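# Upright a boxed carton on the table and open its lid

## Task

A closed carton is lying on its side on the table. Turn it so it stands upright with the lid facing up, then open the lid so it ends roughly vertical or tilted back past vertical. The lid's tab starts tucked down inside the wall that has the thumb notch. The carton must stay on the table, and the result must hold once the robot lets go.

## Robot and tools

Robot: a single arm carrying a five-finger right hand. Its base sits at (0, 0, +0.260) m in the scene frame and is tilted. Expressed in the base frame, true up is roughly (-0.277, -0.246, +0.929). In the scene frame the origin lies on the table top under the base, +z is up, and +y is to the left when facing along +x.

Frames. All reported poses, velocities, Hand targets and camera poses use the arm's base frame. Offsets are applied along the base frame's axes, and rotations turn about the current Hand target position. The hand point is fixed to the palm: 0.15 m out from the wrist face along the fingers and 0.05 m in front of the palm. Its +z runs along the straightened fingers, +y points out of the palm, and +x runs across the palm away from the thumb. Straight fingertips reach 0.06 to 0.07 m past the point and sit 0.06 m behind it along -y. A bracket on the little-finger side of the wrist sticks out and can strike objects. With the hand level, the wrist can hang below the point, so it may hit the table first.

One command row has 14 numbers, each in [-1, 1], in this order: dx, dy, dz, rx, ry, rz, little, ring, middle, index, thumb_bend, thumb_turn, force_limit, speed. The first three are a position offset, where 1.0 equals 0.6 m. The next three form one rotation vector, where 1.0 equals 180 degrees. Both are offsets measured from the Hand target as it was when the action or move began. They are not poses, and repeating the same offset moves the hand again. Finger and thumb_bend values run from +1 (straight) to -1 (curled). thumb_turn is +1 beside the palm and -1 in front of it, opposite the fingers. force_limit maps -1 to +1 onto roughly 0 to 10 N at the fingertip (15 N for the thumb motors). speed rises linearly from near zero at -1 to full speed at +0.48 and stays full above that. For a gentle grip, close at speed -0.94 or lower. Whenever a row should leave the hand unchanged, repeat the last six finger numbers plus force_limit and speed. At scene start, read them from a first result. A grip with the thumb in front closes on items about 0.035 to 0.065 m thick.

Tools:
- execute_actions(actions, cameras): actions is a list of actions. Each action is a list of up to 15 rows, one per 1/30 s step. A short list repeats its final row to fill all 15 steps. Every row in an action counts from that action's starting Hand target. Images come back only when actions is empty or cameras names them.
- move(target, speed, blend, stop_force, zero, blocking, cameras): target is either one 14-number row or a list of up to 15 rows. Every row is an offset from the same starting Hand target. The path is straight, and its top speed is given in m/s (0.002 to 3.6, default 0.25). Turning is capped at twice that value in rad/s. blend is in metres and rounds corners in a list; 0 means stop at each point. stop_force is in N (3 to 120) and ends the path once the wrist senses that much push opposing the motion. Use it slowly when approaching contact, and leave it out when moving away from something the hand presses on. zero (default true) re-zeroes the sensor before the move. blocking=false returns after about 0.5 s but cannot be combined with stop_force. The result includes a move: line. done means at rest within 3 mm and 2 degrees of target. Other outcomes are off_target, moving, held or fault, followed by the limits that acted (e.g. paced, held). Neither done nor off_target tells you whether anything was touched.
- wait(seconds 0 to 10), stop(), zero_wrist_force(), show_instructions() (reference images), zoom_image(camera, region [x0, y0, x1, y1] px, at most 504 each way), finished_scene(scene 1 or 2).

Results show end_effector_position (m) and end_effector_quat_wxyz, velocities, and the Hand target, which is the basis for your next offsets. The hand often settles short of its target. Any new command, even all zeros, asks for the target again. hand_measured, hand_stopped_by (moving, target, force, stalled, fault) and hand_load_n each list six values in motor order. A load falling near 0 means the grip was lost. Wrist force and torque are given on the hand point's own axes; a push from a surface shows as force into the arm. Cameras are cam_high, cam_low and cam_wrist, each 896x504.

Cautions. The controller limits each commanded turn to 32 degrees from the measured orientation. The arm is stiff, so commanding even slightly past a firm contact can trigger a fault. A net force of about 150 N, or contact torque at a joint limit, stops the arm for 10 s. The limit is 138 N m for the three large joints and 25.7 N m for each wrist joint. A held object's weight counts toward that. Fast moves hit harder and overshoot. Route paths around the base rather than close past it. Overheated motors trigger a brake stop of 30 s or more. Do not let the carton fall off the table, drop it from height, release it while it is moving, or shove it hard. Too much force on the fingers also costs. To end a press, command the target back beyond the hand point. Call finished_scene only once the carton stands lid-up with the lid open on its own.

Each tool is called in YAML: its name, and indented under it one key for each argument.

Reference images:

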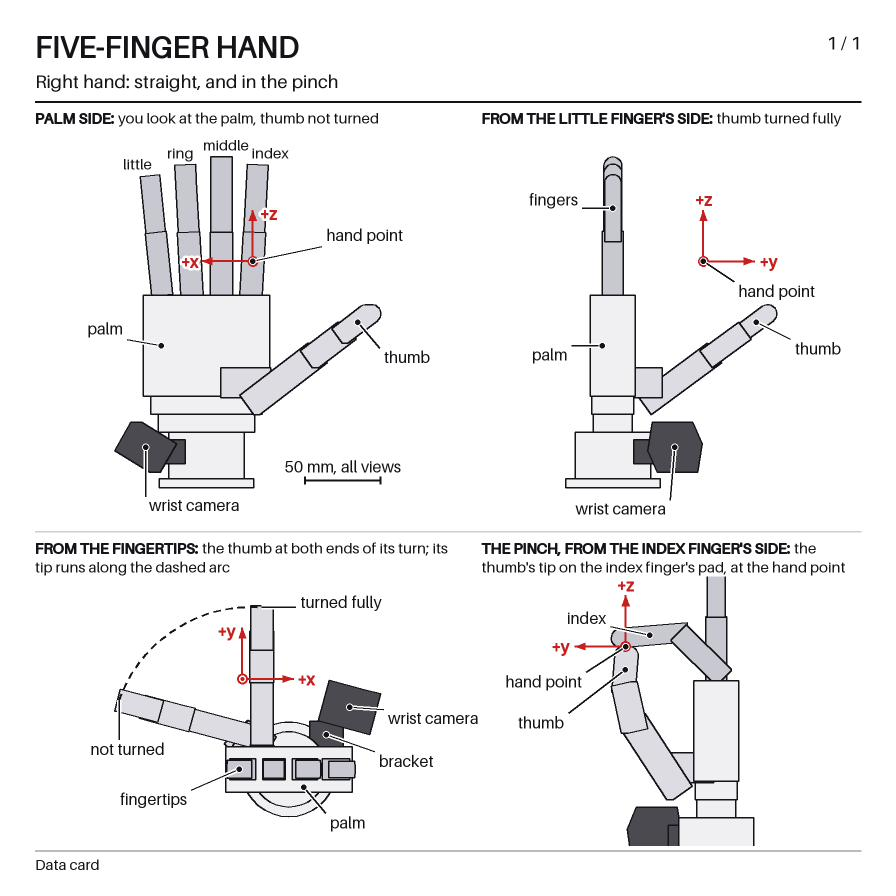

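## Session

execute_actions:
  actions: []

zoom_image:
  camera: "cam_high"
  region: [180, 130, 430, 330]

Scene clock: 0.00 s.
end_effector_position=(+0.7902, +0.1060, +0.1462) hand_measured=(+1.000, +1.000, +1.000, +1.000, +1.000, +1.000) hand_load_n=(+0.5, +0.0, +0.0, -0.5, +0.0, +0.0) hand_stopped_by=(target, target, target, target, target, target) hand_force_limit=0.00 hand_speed=-0.80 end_effector_quat_wxyz=(+0.439, +0.242, +0.865, +0.028)
Joint positions: [-0.046 -0.922 1.348 0.24 1.701 -1.134]
Joint velocities: within noise
Joint torques (N m): no reading
Wrist force (N): no reading
Wrist torque (N m): no reading
Wrist force, peak (N): no reading
Hand target: +0.7902, +0.1060, +0.1462; +0.439, +0.242, +0.865, +0.028
camera_calibration:
cam_wrist: T_world_to_cam=[[0.22413, 0.974386, 0.0183925, -0.284541], [0.24071, -0.0736368, 0.9678, -0.305955], [0.944365, -0.212486, -0.251048, -0.574063], [0, 0, 0, 1]] pos_world=[0.679545, 0.132743, 0.157219]

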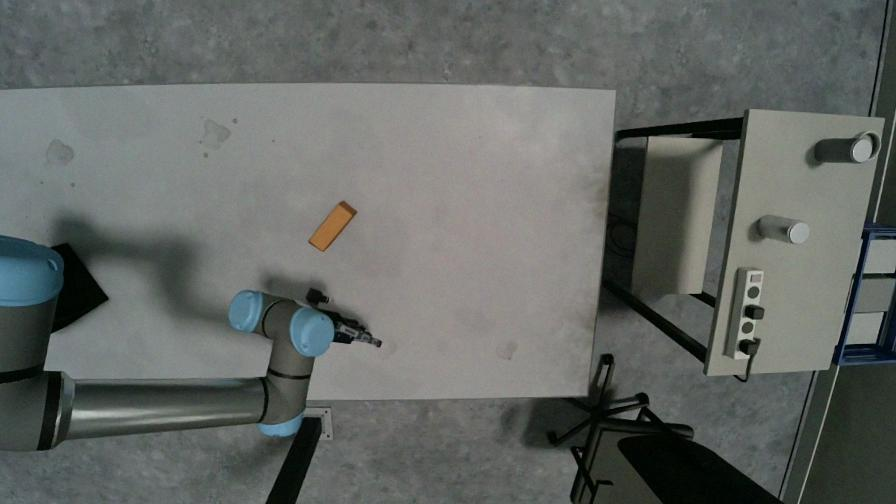

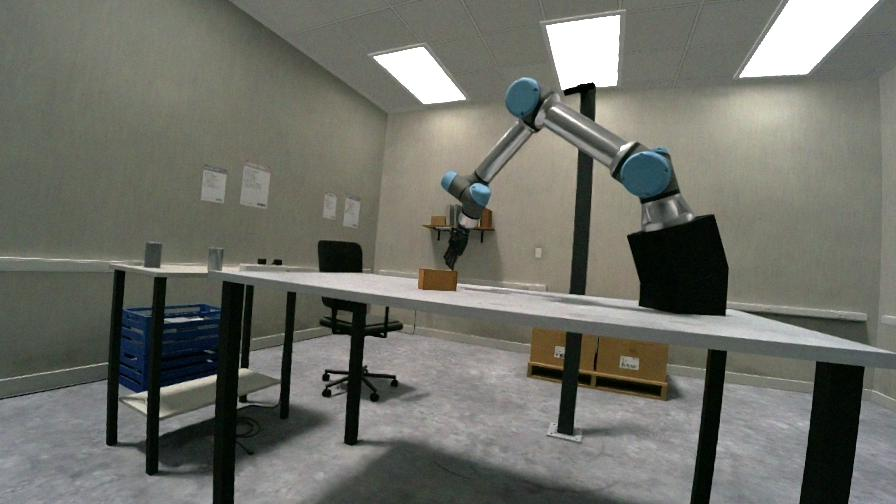

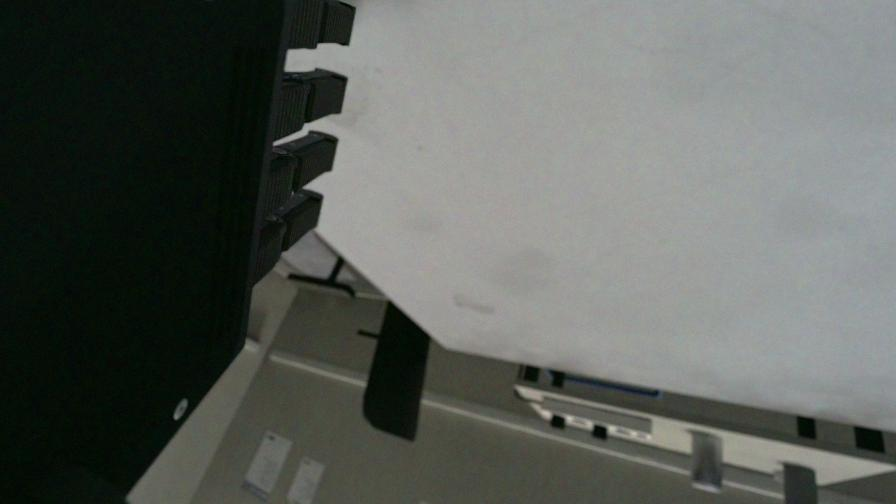

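Scaled by 2.016 from the camera's 896x504 image, which has a finer 1280x720 frame.

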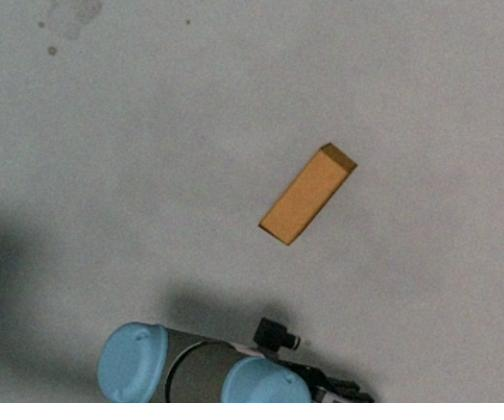

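zoom_image:
  camera: "cam_high"
  region: [300, 190, 370, 260]

zoom_image:
  camera: "cam_low"
  region: [405, 255, 475, 300]

Scaled by 7.200 from the camera's 896x504 image, which has a finer 1280x720 frame.

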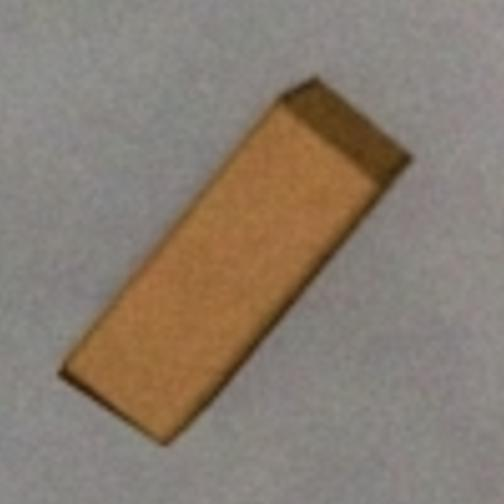

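Scaled by 7.200 from the camera's 896x504 image, which has a finer 1280x720 frame.

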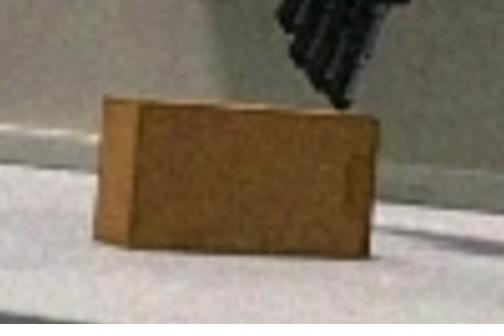

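move:
  target: [-0.3048,0.1703,0.1138,-0.1874,0.1323,0.4660,1,1,1,1,1,1,0,-0.8]
  speed: 0.5
  cameras: ["cam_wrist","cam_low"]

zoom_image:
  camera: "cam_low"
  region: [405, 255, 475, 300]

Scene clock: 250.20 s.
end_effector_position=(+0.6074, +0.2082, +0.2144) hand_measured=(+1.000, +1.000, +1.000, +1.000, +1.000, +1.000) hand_load_n=(+0.0, +0.0, +0.0, +0.0, +0.0, +0.0) hand_stopped_by=(target, target, target, target, target, target) hand_force_limit=0.00 hand_speed=-0.80 end_effector_quat_wxyz=(+0.186, -0.510, +0.839, +0.034)
Joint positions: [-0.072 -0.872 0.916 1.255 1.302 -2.697]
Joint torques (N m): [-17.65 -51.21 -13.87 3.73 -2.75 -1.97]
Wrist force (N): [1.6 0.5 -0.3]
Wrist torque (N m): [0.12 0.07 -0.01]
Wrist force, peak (N): [1.9 0.3 -0.1]
Hand target: +0.6073, +0.2082, +0.2145; +0.186, -0.510, +0.839, +0.034
Off the commanded pose: 0.000 m, 0 deg.
move: done
camera_calibration:
cam_wrist: T_world_to_cam=[[-0.951849, 0.197899, -0.234136, 0.585743], [0.00552688, 0.774688, 0.63232, -0.282298], [0.306518, 0.600579, -0.73848, -0.0399245], [0, 0, 0, 1]] pos_world=[0.571337, 0.126753, 0.286163]
Images, in order (width x height): cam_low 896x504, cam_wrist 896x504.

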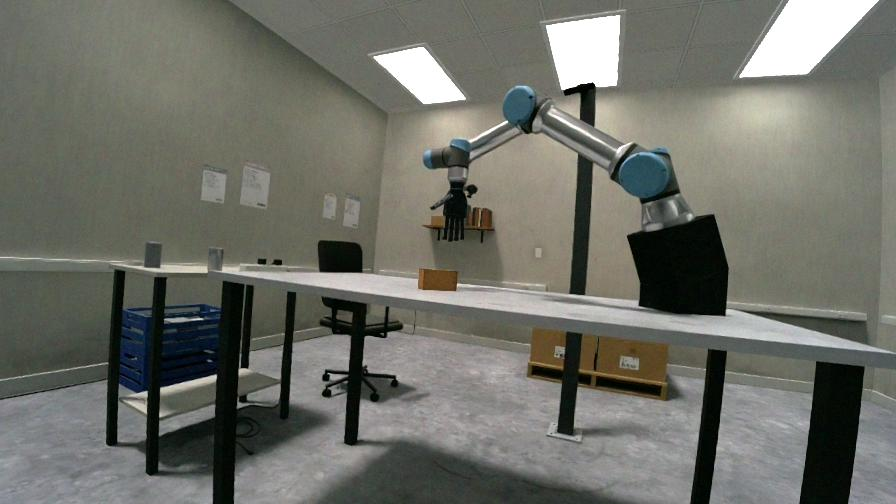

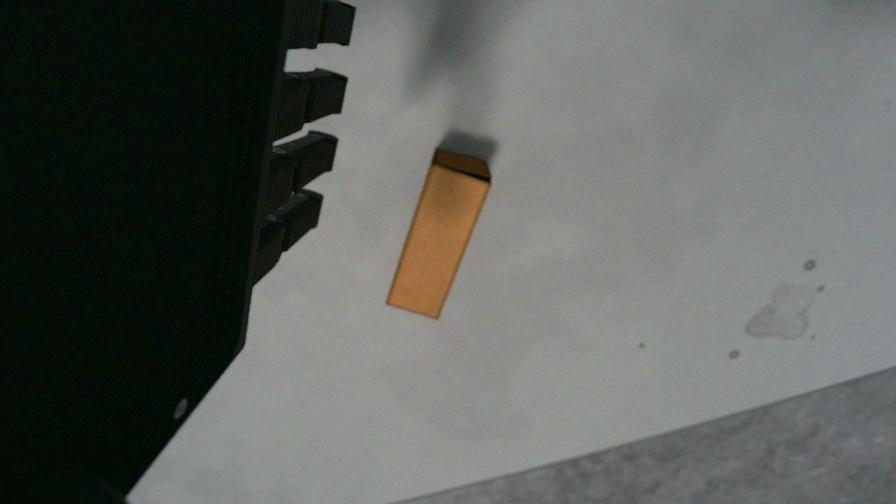

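Scaled by 7.200 from the camera's 896x504 image, which has a finer 1280x720 frame.

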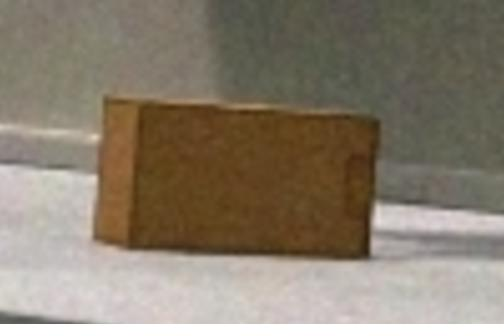

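move:
  target:
    - [-0.0947,0.2240,-0.1098,-0.0840,-0.1653,-0.0755,1,1,1,1,1,-1,0,0.2]
    - [0.0877,0.2012,-0.2795,-0.0840,-0.1653,-0.0755,1,1,1,1,1,-1,0,0.2]
  speed: [0.4,0.08]
  cameras: ["cam_high","cam_low","cam_wrist"]

zoom_image:
  camera: "cam_low"
  region: [380, 220, 500, 300]

zoom_image:
  camera: "cam_high"
  region: [270, 170, 390, 270]

Scene clock: 468.73 s.
end_effector_position=(+0.6601, +0.3288, +0.0469) hand_measured=(+1.000, +1.000, +1.000, +1.000, +1.000, -1.000) hand_load_n=(+0.0, +0.0, +0.0, +0.0, +0.0, +0.0) hand_stopped_by=(target, target, target, target, target, target) hand_force_limit=0.00 hand_speed=0.20 end_effector_quat_wxyz=(+0.329, -0.419, +0.814, -0.229) end_effector_velocity=(-0.003, +0.000, -0.001) end_effector_angular_velocity=(+0.000, +0.005, -0.001)
Joint positions: [0.302 -0.856 1.299 0.35 1.884 -2.349]
Joint velocities: [0.001 -0.003 0.006 0.002 0.001 0.003]
Joint torques (N m): [9.91 -54.22 -0.61 4.53 2.95 2.12]
Wrist force (N): [-3.6 3.2 0.7]
Wrist torque (N m): [0.67 0.78 -0.14]
Wrist force, peak (N): [-16.2 -110.8 -87.1]
Hand target: +0.6599, +0.3289, +0.0468; +0.329, -0.419, +0.814, -0.229
Off the commanded pose: 0.000 m, 0 deg.
move: done
camera_calibration:
cam_wrist: T_world_to_cam=[[-0.63807, 0.261995, -0.724034, 0.367562], [-0.0604773, 0.920373, 0.386337, -0.262891], [0.7676, 0.290298, -0.571417, -0.462458], [0, 0, 0, 1]] pos_world=[0.573613, 0.279909, 0.103436]

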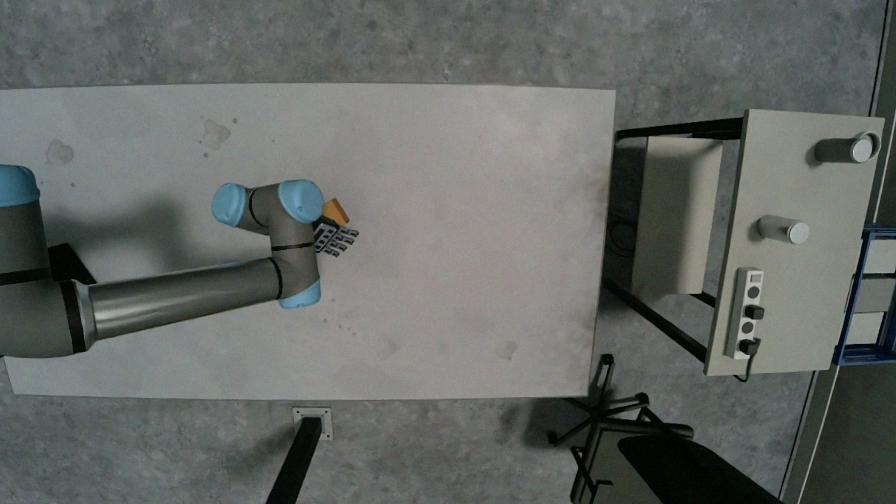

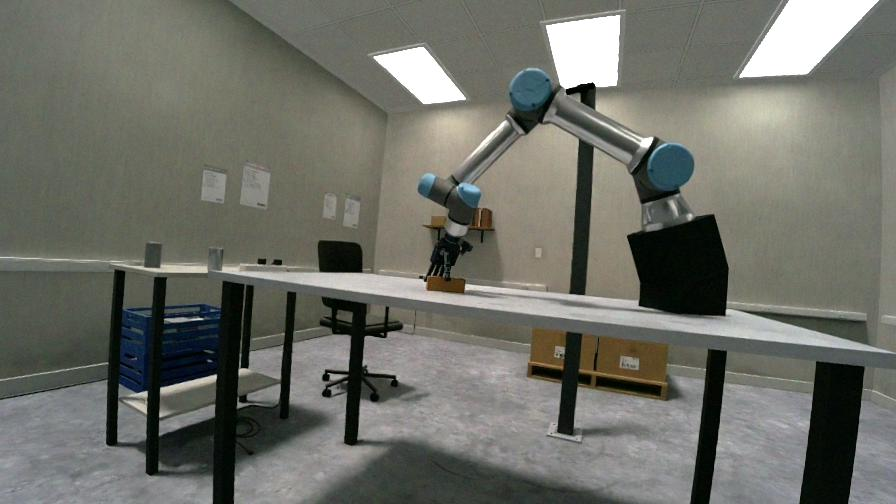

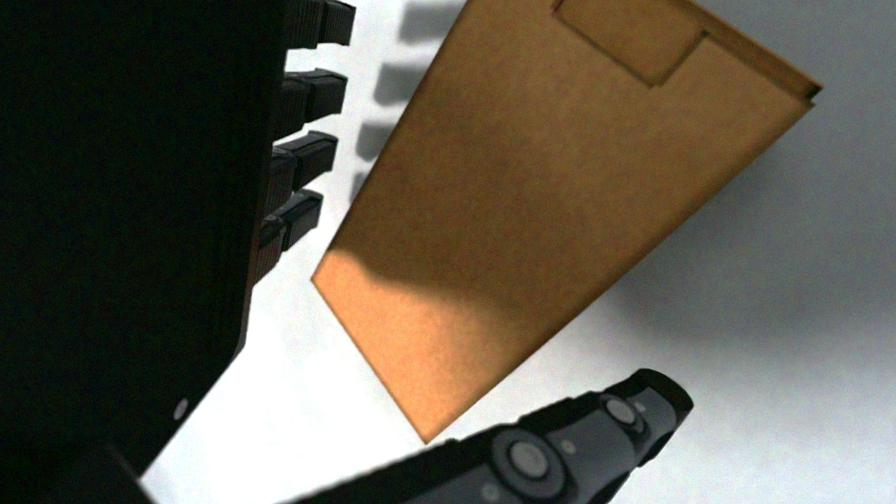

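Scaled by 4.200 from the camera's 896x504 image, which has a finer 1280x720 frame.

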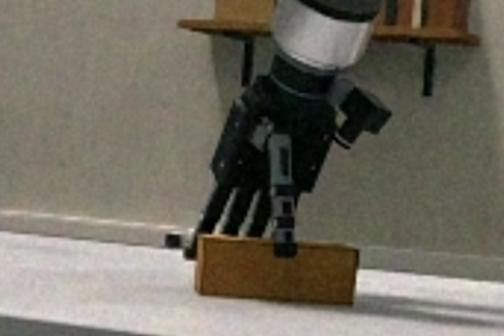

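Scaled by 4.200 from the camera's 896x504 image, which has a finer 1280x720 frame.

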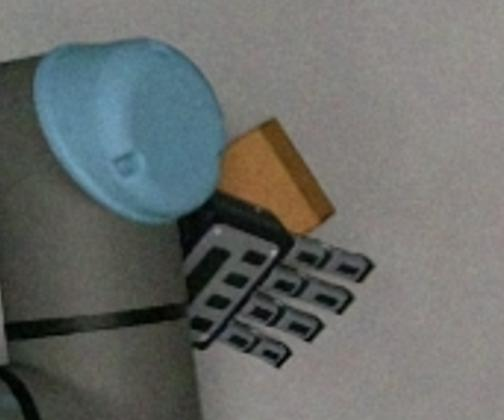

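move:
  target: [-0.1119,-0.0038,0.2327,0.0,0.0,0.0,1,1,1,1,1,-1,0,0.2]
  speed: 0.15
  cameras: ["cam_high","cam_low","cam_wrist"]

zoom_image:
  camera: "cam_low"
  region: [390, 240, 490, 310]

zoom_image:
  camera: "cam_high"
  region: [290, 170, 390, 270]

Scene clock: 521.67 s.
end_effector_position=(+0.5929, +0.3267, +0.1864) hand_measured=(+1.000, +1.000, +1.000, +1.000, +1.000, -1.000) hand_load_n=(+0.0, +0.0, -0.5, +0.0, +0.0, +0.0) hand_stopped_by=(target, target, target, target, target, target) hand_force_limit=0.00 hand_speed=0.20 end_effector_quat_wxyz=(+0.329, -0.419, +0.814, -0.229)
Joint positions: [0.338 -1.103 1.329 0.577 1.91 -2.322]
Joint torques (N m): [-11.82 -46.85 -2.89 1.06 -1.59 -2.35]
Wrist force (N): [-3.4 3.5 1.0]
Wrist torque (N m): [0.69 0.74 -0.32]
Wrist force, peak (N): [-3.3 4.0 2.0]
Hand target: +0.5928, +0.3266, +0.1864; +0.329, -0.419, +0.814, -0.229
Off the commanded pose: 0.000 m, 0 deg.
move: done
camera_calibration:
cam_wrist: T_world_to_cam=[[-0.638044, 0.262125, -0.72401, 0.42619], [-0.0602212, 0.920405, 0.3863, -0.31909], [0.767641, 0.290077, -0.571474, -0.330365], [0, 0, 0, 1]] pos_world=[0.506314, 0.277808, 0.243035]

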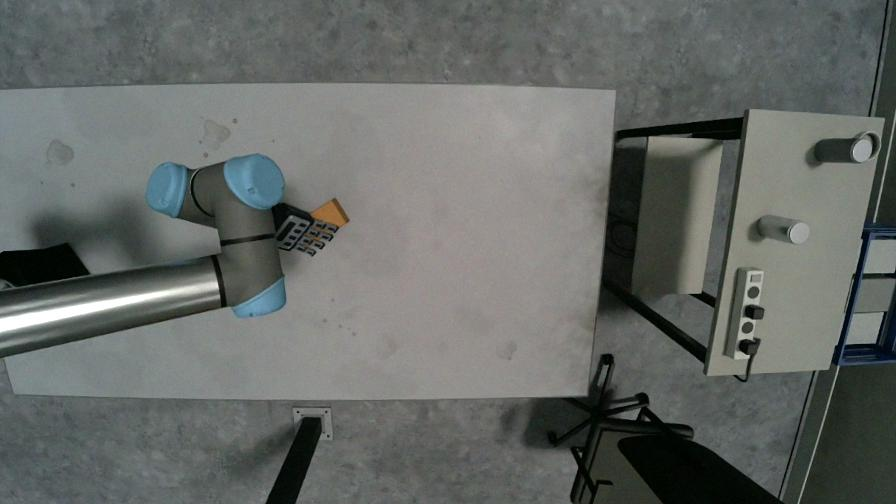

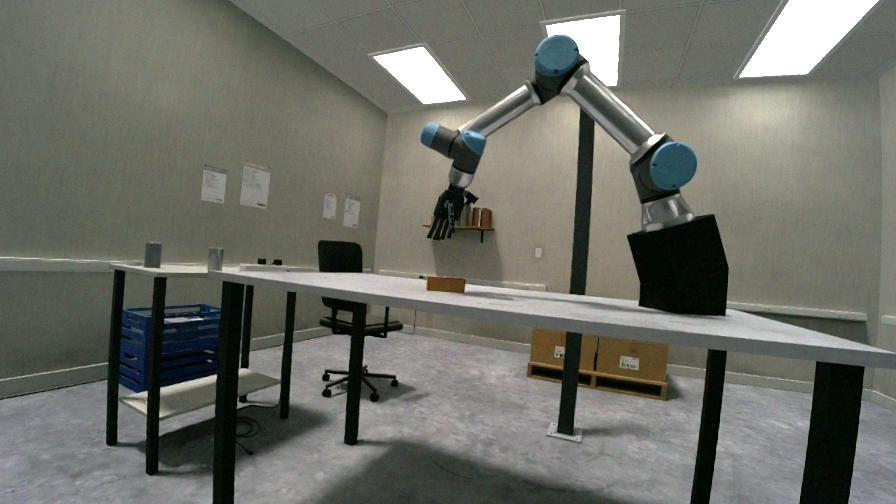

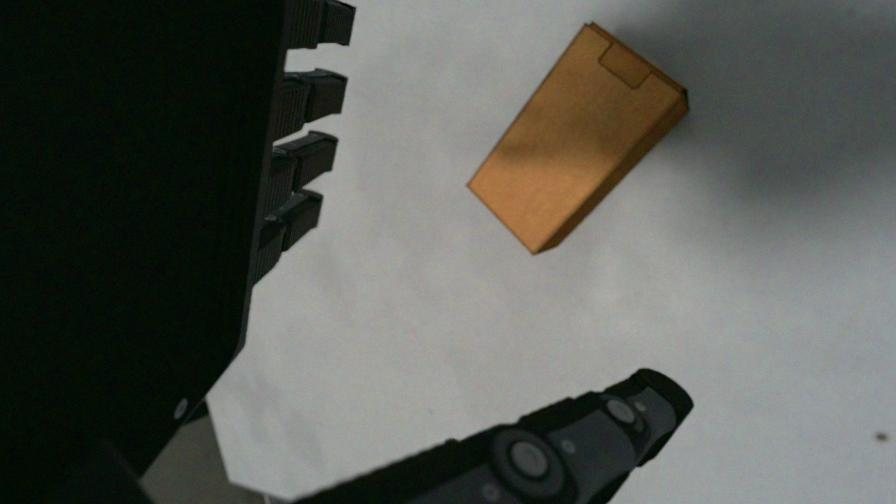

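Scaled by 5.040 from the camera's 896x504 image, which has a finer 1280x720 frame.

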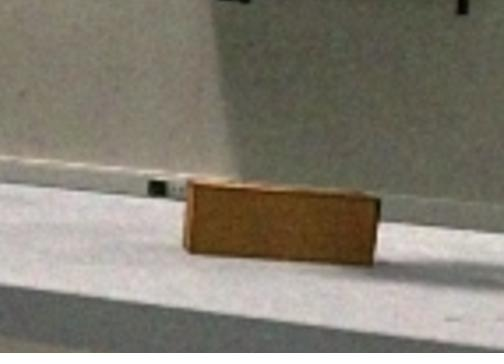

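Scaled by 5.040 from the camera's 896x504 image, which has a finer 1280x720 frame.

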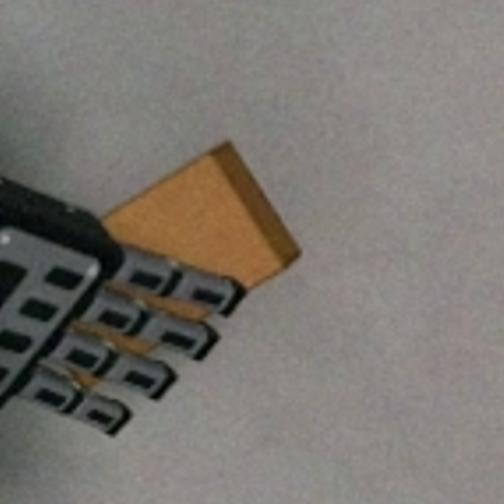

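move:
  target:
    - [-0.0505,0.0715,-0.1088,0.0071,-0.0031,-0.1122,1,1,1,1,1,-1,0,0.2]
    - [0.0267,0.0337,-0.1877,0.0071,-0.0031,-0.1122,1,1,1,1,1,-1,0,0.2]
  speed: [0.25,0.12]
  cameras: ["cam_high","cam_low","cam_wrist"]

zoom_image:
  camera: "cam_low"
  region: [390, 220, 490, 300]

Scene clock: 663.60 s.
end_effector_position=(+0.6089, +0.3468, +0.0739) hand_measured=(+1.000, +1.000, +1.000, +1.000, +1.000, -1.000) hand_load_n=(+0.0, +0.0, +0.0, +0.0, -0.5, +0.0) hand_stopped_by=(target, target, target, target, target, target) hand_force_limit=0.00 hand_speed=0.20 end_effector_quat_wxyz=(+0.293, -0.265, +0.876, -0.276)
Joint positions: [0.46 -0.847 1.256 0.58 2.198 -1.893]
Joint torques (N m): [8.8 -46.77 0.65 3.84 4 1.99]
Wrist force (N): [-3.3 3.4 1.2]
Wrist torque (N m): [0.71 0.69 -0.34]
Wrist force, peak (N): [-3.5 4.9 0.8]
Hand target: +0.6088, +0.3468, +0.0738; +0.293, -0.265, +0.876, -0.276
Off the commanded pose: 0.000 m, 0 deg.
move: done
camera_calibration:
cam_wrist: T_world_to_cam=[[-0.49875, 0.48092, -0.721086, 0.188759], [0.255964, 0.876565, 0.407574, -0.472017], [0.828089, 0.0187051, -0.560285, -0.356296], [0, 0, 0, 1]] pos_world=[0.510008, 0.329639, 0.128866]

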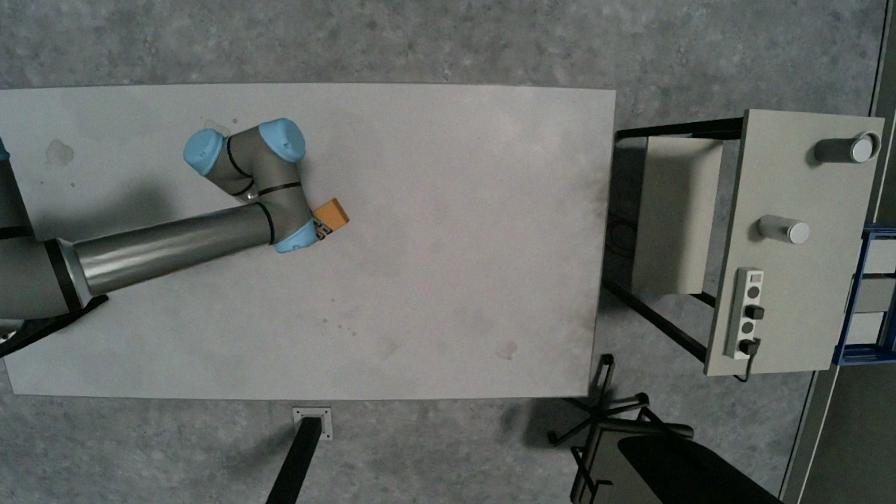

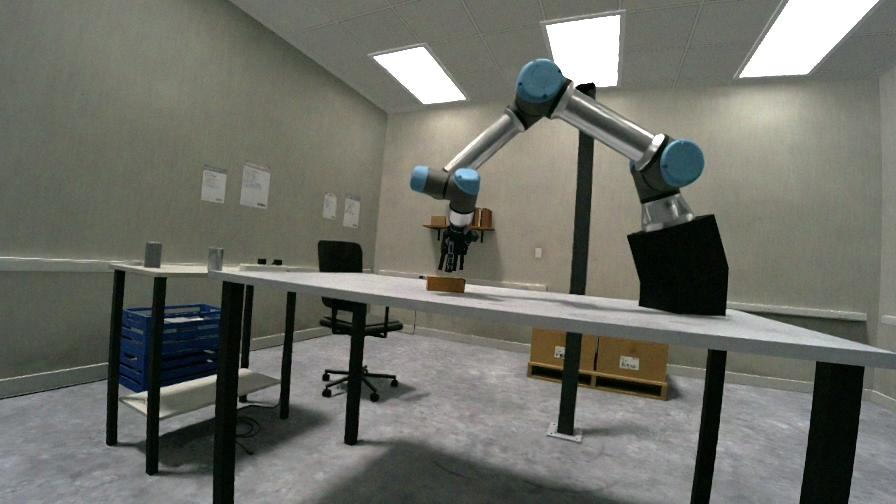

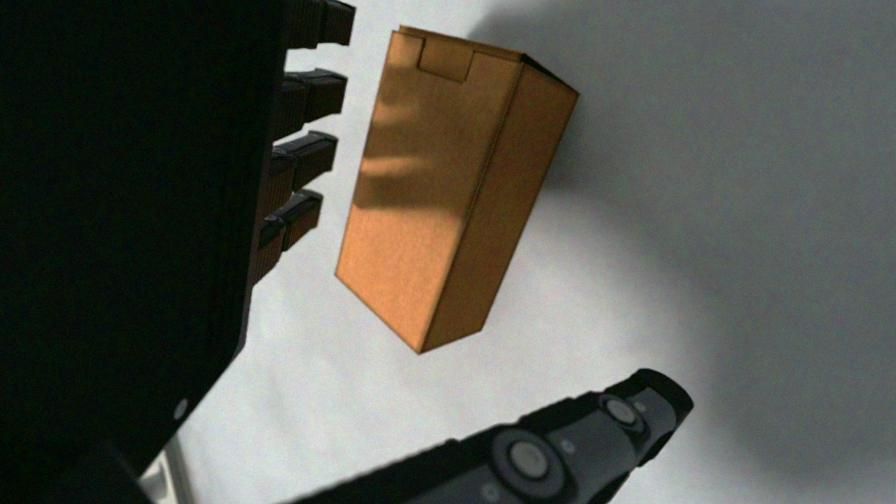

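Scaled by 5.040 from the camera's 896x504 image, which has a finer 1280x720 frame.

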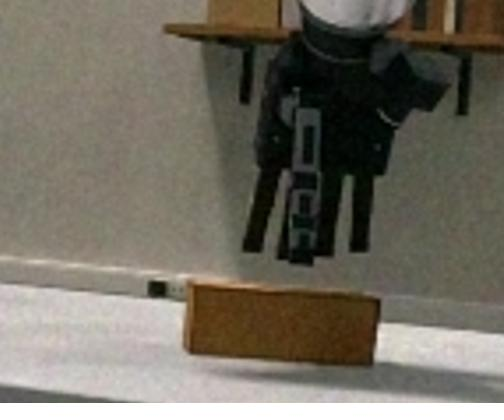

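move:
  target: [0.0695,-0.0363,-0.0677,0,0,0,1,1,1,1,1,-1,0,0.2]
  speed: 0.04
  stop_force: 6
  cameras: ["cam_wrist","cam_low"]

zoom_image:
  camera: "cam_low"
  region: [390, 220, 490, 300]

Scene clock: 701.57 s.
end_effector_position=(+0.6505, +0.3250, +0.0331) hand_measured=(+1.000, +1.000, +1.000, +1.000, +1.000, -1.000) hand_load_n=(+0.0, +0.0, +0.0, -0.5, +0.0, +0.0) hand_stopped_by=(target, target, target, target, target, target) hand_force_limit=0.00 hand_speed=0.20 end_effector_quat_wxyz=(+0.293, -0.265, +0.876, -0.276)
Joint positions: [0.394 -0.767 1.215 0.503 2.161 -1.958]
Joint torques (N m): [10.8 -55.03 0.58 4.77 3.95 2.46]
Wrist force (N): [-3.5 3.6 1.1]
Wrist torque (N m): [0.72 0.71 -0.15]
Wrist force, peak (N): [-3.6 3.7 1.0]
Hand target: +0.6505, +0.3250, +0.0331; +0.293, -0.265, +0.876, -0.276
Off the commanded pose: 0.000 m, 0 deg.
move: done
camera_calibration:
cam_wrist: T_world_to_cam=[[-0.498869, 0.480856, -0.721046, 0.190677], [0.255985, 0.8766, 0.407485, -0.447069], [0.828011, 0.0187047, -0.5604, -0.413089], [0, 0, 0, 1]] pos_world=[0.551608, 0.30794, 0.0881656]
Images, in order (width x height): cam_low 896x504, cam_wrist 896x504.

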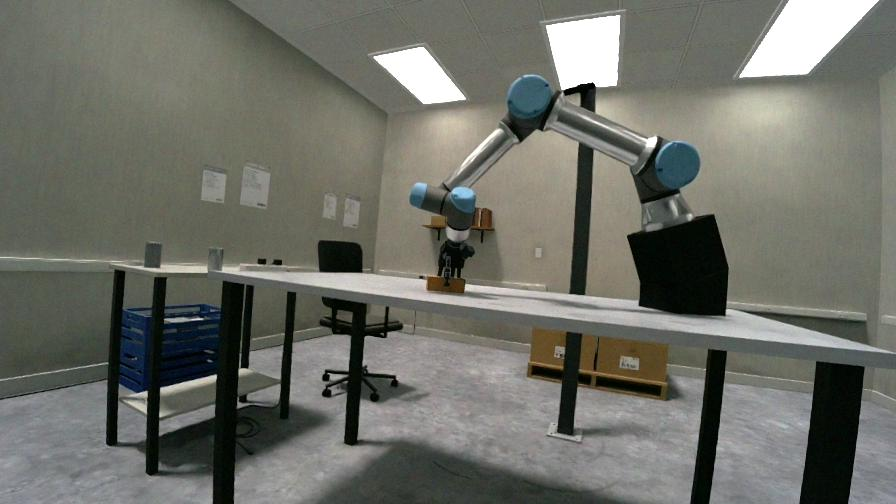

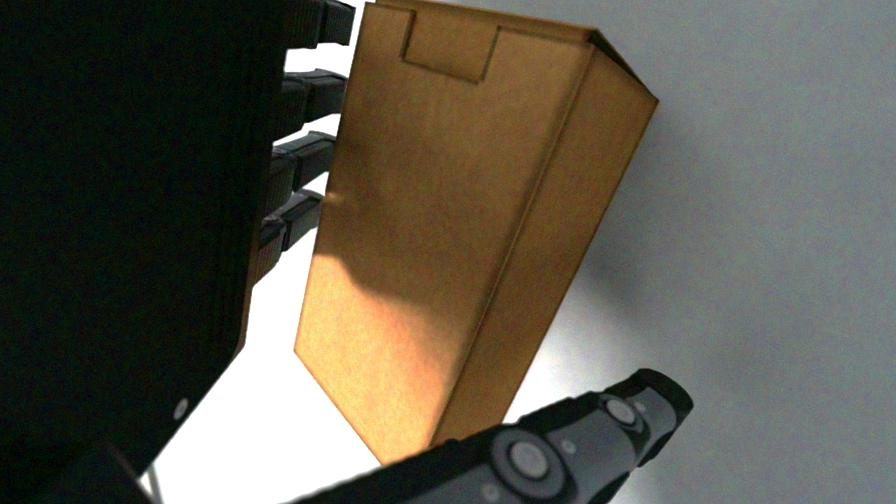

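Scaled by 5.040 from the camera's 896x504 image, which has a finer 1280x720 frame.

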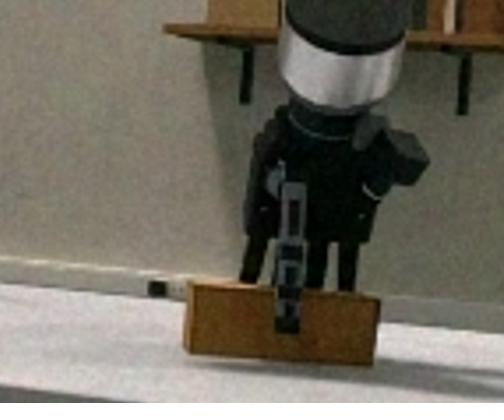

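execute_actions:
  actions:
    - [[0,0,0,0,0,0,0.62,0.62,0.62,0.62,0.75,-1,0.0,-0.4]]
    - [[0,0,0,0,0,0,0.5,0.5,0.5,0.5,0.55,-1,0.0,-0.65]]
    - [[0,0,0,0,0,0,0.5,0.5,0.5,0.5,-0.4,-1,0.0,-0.65]]
  cameras: ["cam_wrist","cam_low"]

zoom_image:
  camera: "cam_low"
  region: [390, 220, 490, 300]

Scene clock: 712.67 s.
end_effector_position=(+0.6505, +0.3250, +0.0331) hand_measured=(+0.500, +0.500, +0.500, +0.500, +0.540, -1.000) hand_load_n=(+0.0, +0.5, +0.5, +2.5, +9.5, +0.5) hand_stopped_by=(target, target, target, target, force, target) hand_force_limit=0.00 hand_speed=-0.65 end_effector_quat_wxyz=(+0.293, -0.265, +0.876, -0.276)
Joint positions: [0.394 -0.767 1.215 0.503 2.161 -1.958]
Joint torques (N m): [9.11 -53.52 -0.75 4.44 -1.25 2.24]
Wrist force (N): [-3.6 3.6 1.2]
Wrist torque (N m): [0.72 0.72 -0.16]
Wrist force, peak (N): [-3.8 3.5 1.2]
Hand target: +0.6505, +0.3250, +0.0331; +0.293, -0.265, +0.876, -0.276
Off the commanded pose: 0.000 m, 0 deg.
camera_calibration:
cam_wrist: T_world_to_cam=[[-0.498869, 0.480856, -0.721046, 0.190725], [0.255985, 0.8766, 0.407485, -0.446982], [0.828011, 0.0187047, -0.5604, -0.413087], [0, 0, 0, 1]] pos_world=[0.551608, 0.30784, 0.0881656]
Images, in order (width x height): cam_low 896x504, cam_wrist 896x504.

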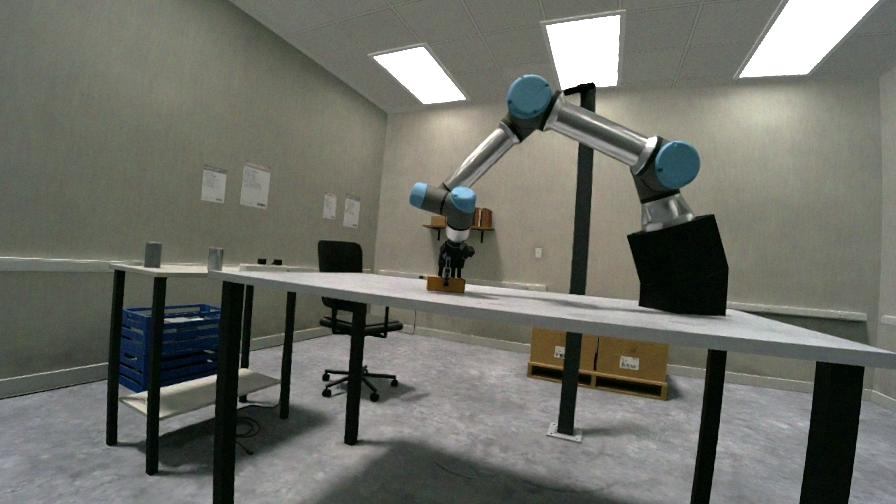

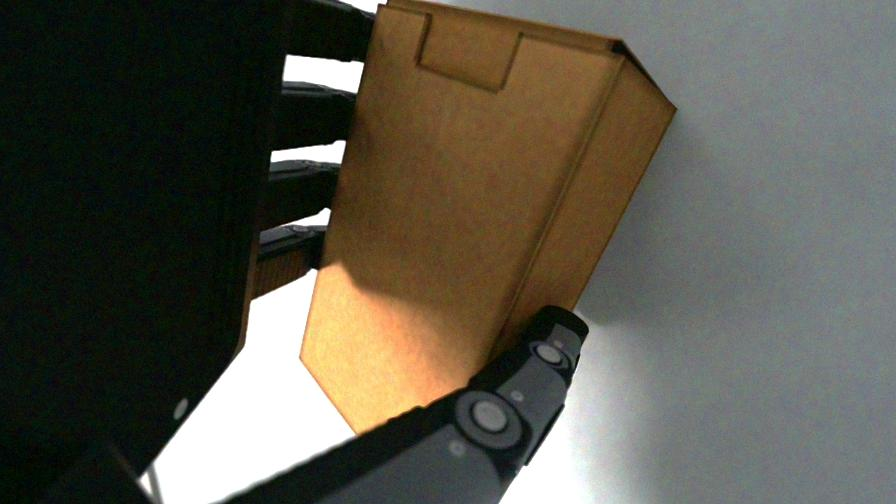

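Scaled by 5.040 from the camera's 896x504 image, which has a finer 1280x720 frame.

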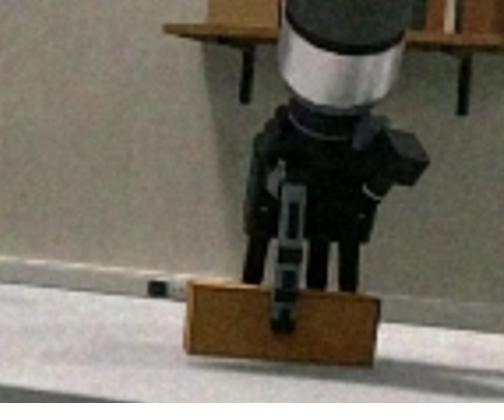

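move:
  target: [-0.0138,-0.0123,0.0464,0,0,0,0.5,0.5,0.5,0.5,-0.4,-1,0.0,-0.65]
  speed: 0.08
  cameras: ["cam_wrist"]

Scene clock: 760.00 s.
end_effector_position=(+0.6421, +0.3175, +0.0608) hand_measured=(+0.500, +0.500, +0.500, +0.500, +0.540, -1.000) hand_load_n=(+0.0, +0.5, +0.0, +2.5, +9.5, +0.5) hand_stopped_by=(target, target, target, target, force, target) hand_force_limit=0.00 hand_speed=-0.65 end_effector_quat_wxyz=(+0.292, -0.266, +0.876, -0.276)
Joint positions: [0.388 -0.823 1.239 0.532 2.157 -1.965]
Joint torques (N m): [0.17 -38.45 -26.9 -0.46 -0.56 -0.05]
Wrist force (N): [-3.4 3.5 1.3]
Wrist torque (N m): [0.69 0.72 -0.10]
Wrist force, peak (N): [-3.7 4.2 1.4]
Hand target: +0.6422, +0.3177, +0.0610; +0.293, -0.265, +0.876, -0.276
Off the commanded pose: 0.000 m, 0 deg.
move: done
camera_calibration:
cam_wrist: T_world_to_cam=[[-0.499234, 0.480706, -0.720894, 0.210339], [0.256176, 0.876684, 0.407183, -0.449639], [0.827732, 0.0186036, -0.560816, -0.39024], [0, 0, 0, 1]] pos_world=[0.543209, 0.30034, 0.115865]
Images, in order (width x height): cam_wrist 896x504.

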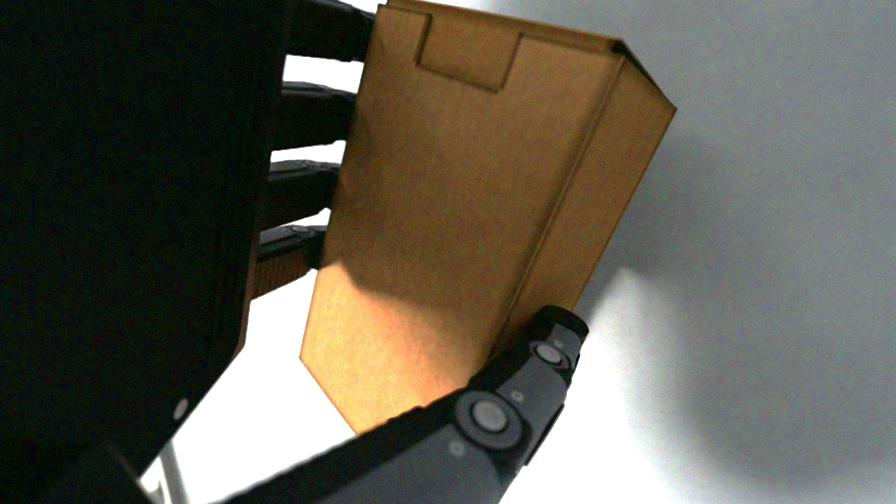

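move:
  target: [-0.0200,-0.1878,0.1402,-0.6736,-0.1915,0.2680,0.5,0.5,0.5,0.5,-0.4,-1,0.0,-0.65]
  speed: 0.35
  cameras: ["cam_wrist","cam_low"]

zoom_image:
  camera: "cam_low"
  region: [380, 200, 520, 300]

Scene clock: 773.53 s.
end_effector_position=(+0.6302, +0.2049, +0.1451) hand_measured=(+0.500, +0.500, +0.500, +0.500, +0.540, -1.000) hand_load_n=(+0.0, +0.5, +0.0, +2.5, +9.5, +0.5) hand_stopped_by=(target, target, target, target, force, target) hand_force_limit=0.00 hand_speed=-0.65 end_effector_quat_wxyz=(-0.190, +0.569, +0.050, +0.799)
Joint positions: [0.118 -1.104 2.229 -1.488 1.381 -4.495]
Joint torques (N m): [0.7 -21.69 -17.74 1.17 -2.28 -1.72]
Wrist force (N): [-1.0 4.8 2.8]
Wrist torque (N m): [0.46 0.52 0.06]
Wrist force, peak (N): [-0.9 5.2 3.0]
Hand target: +0.6302, +0.2050, +0.1451; -0.190, +0.569, +0.050, +0.799
Off the commanded pose: 0.000 m, 0 deg.
move: done
camera_calibration:
cam_wrist: T_world_to_cam=[[0.257436, -0.953822, 0.15476, 0.00933823], [-0.00375593, -0.161145, -0.986924, 0.196501], [0.966288, 0.253488, -0.045067, -0.541353], [0, 0, 0, 1]] pos_world=[0.521437, 0.177799, 0.168089]
Images, in order (width x height): cam_low 896x504, cam_wrist 896x504.

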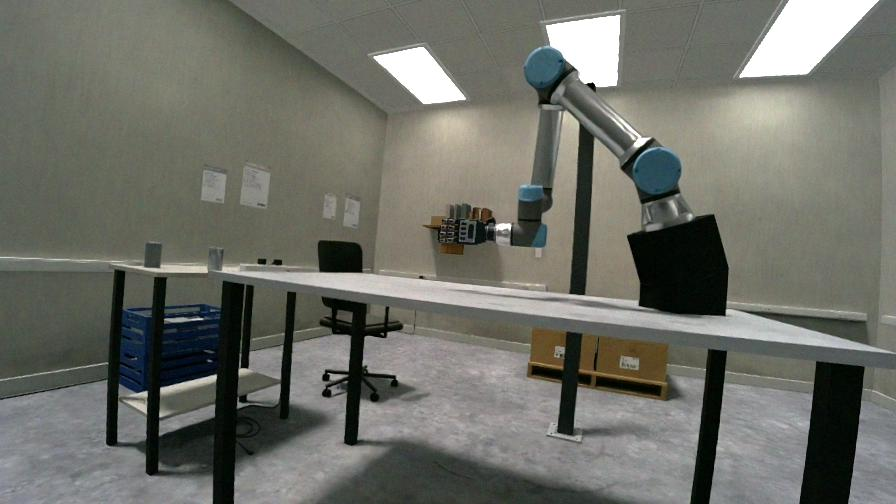

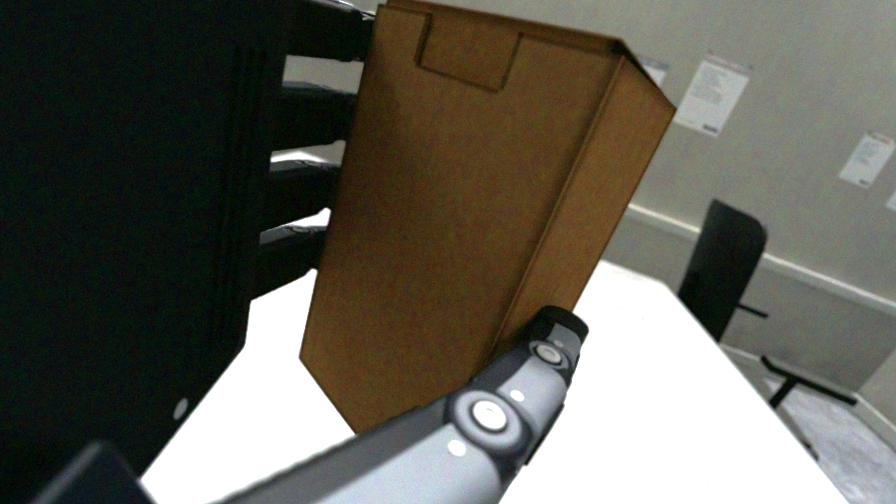

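Scaled by 3.600 from the camera's 896x504 image, which has a finer 1280x720 frame.

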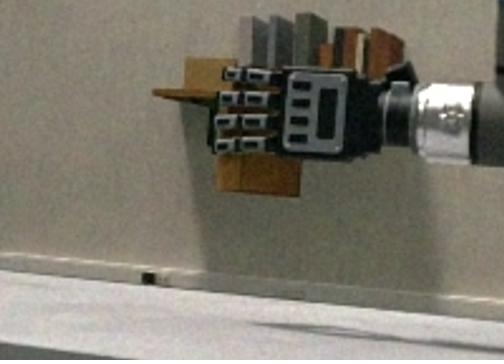

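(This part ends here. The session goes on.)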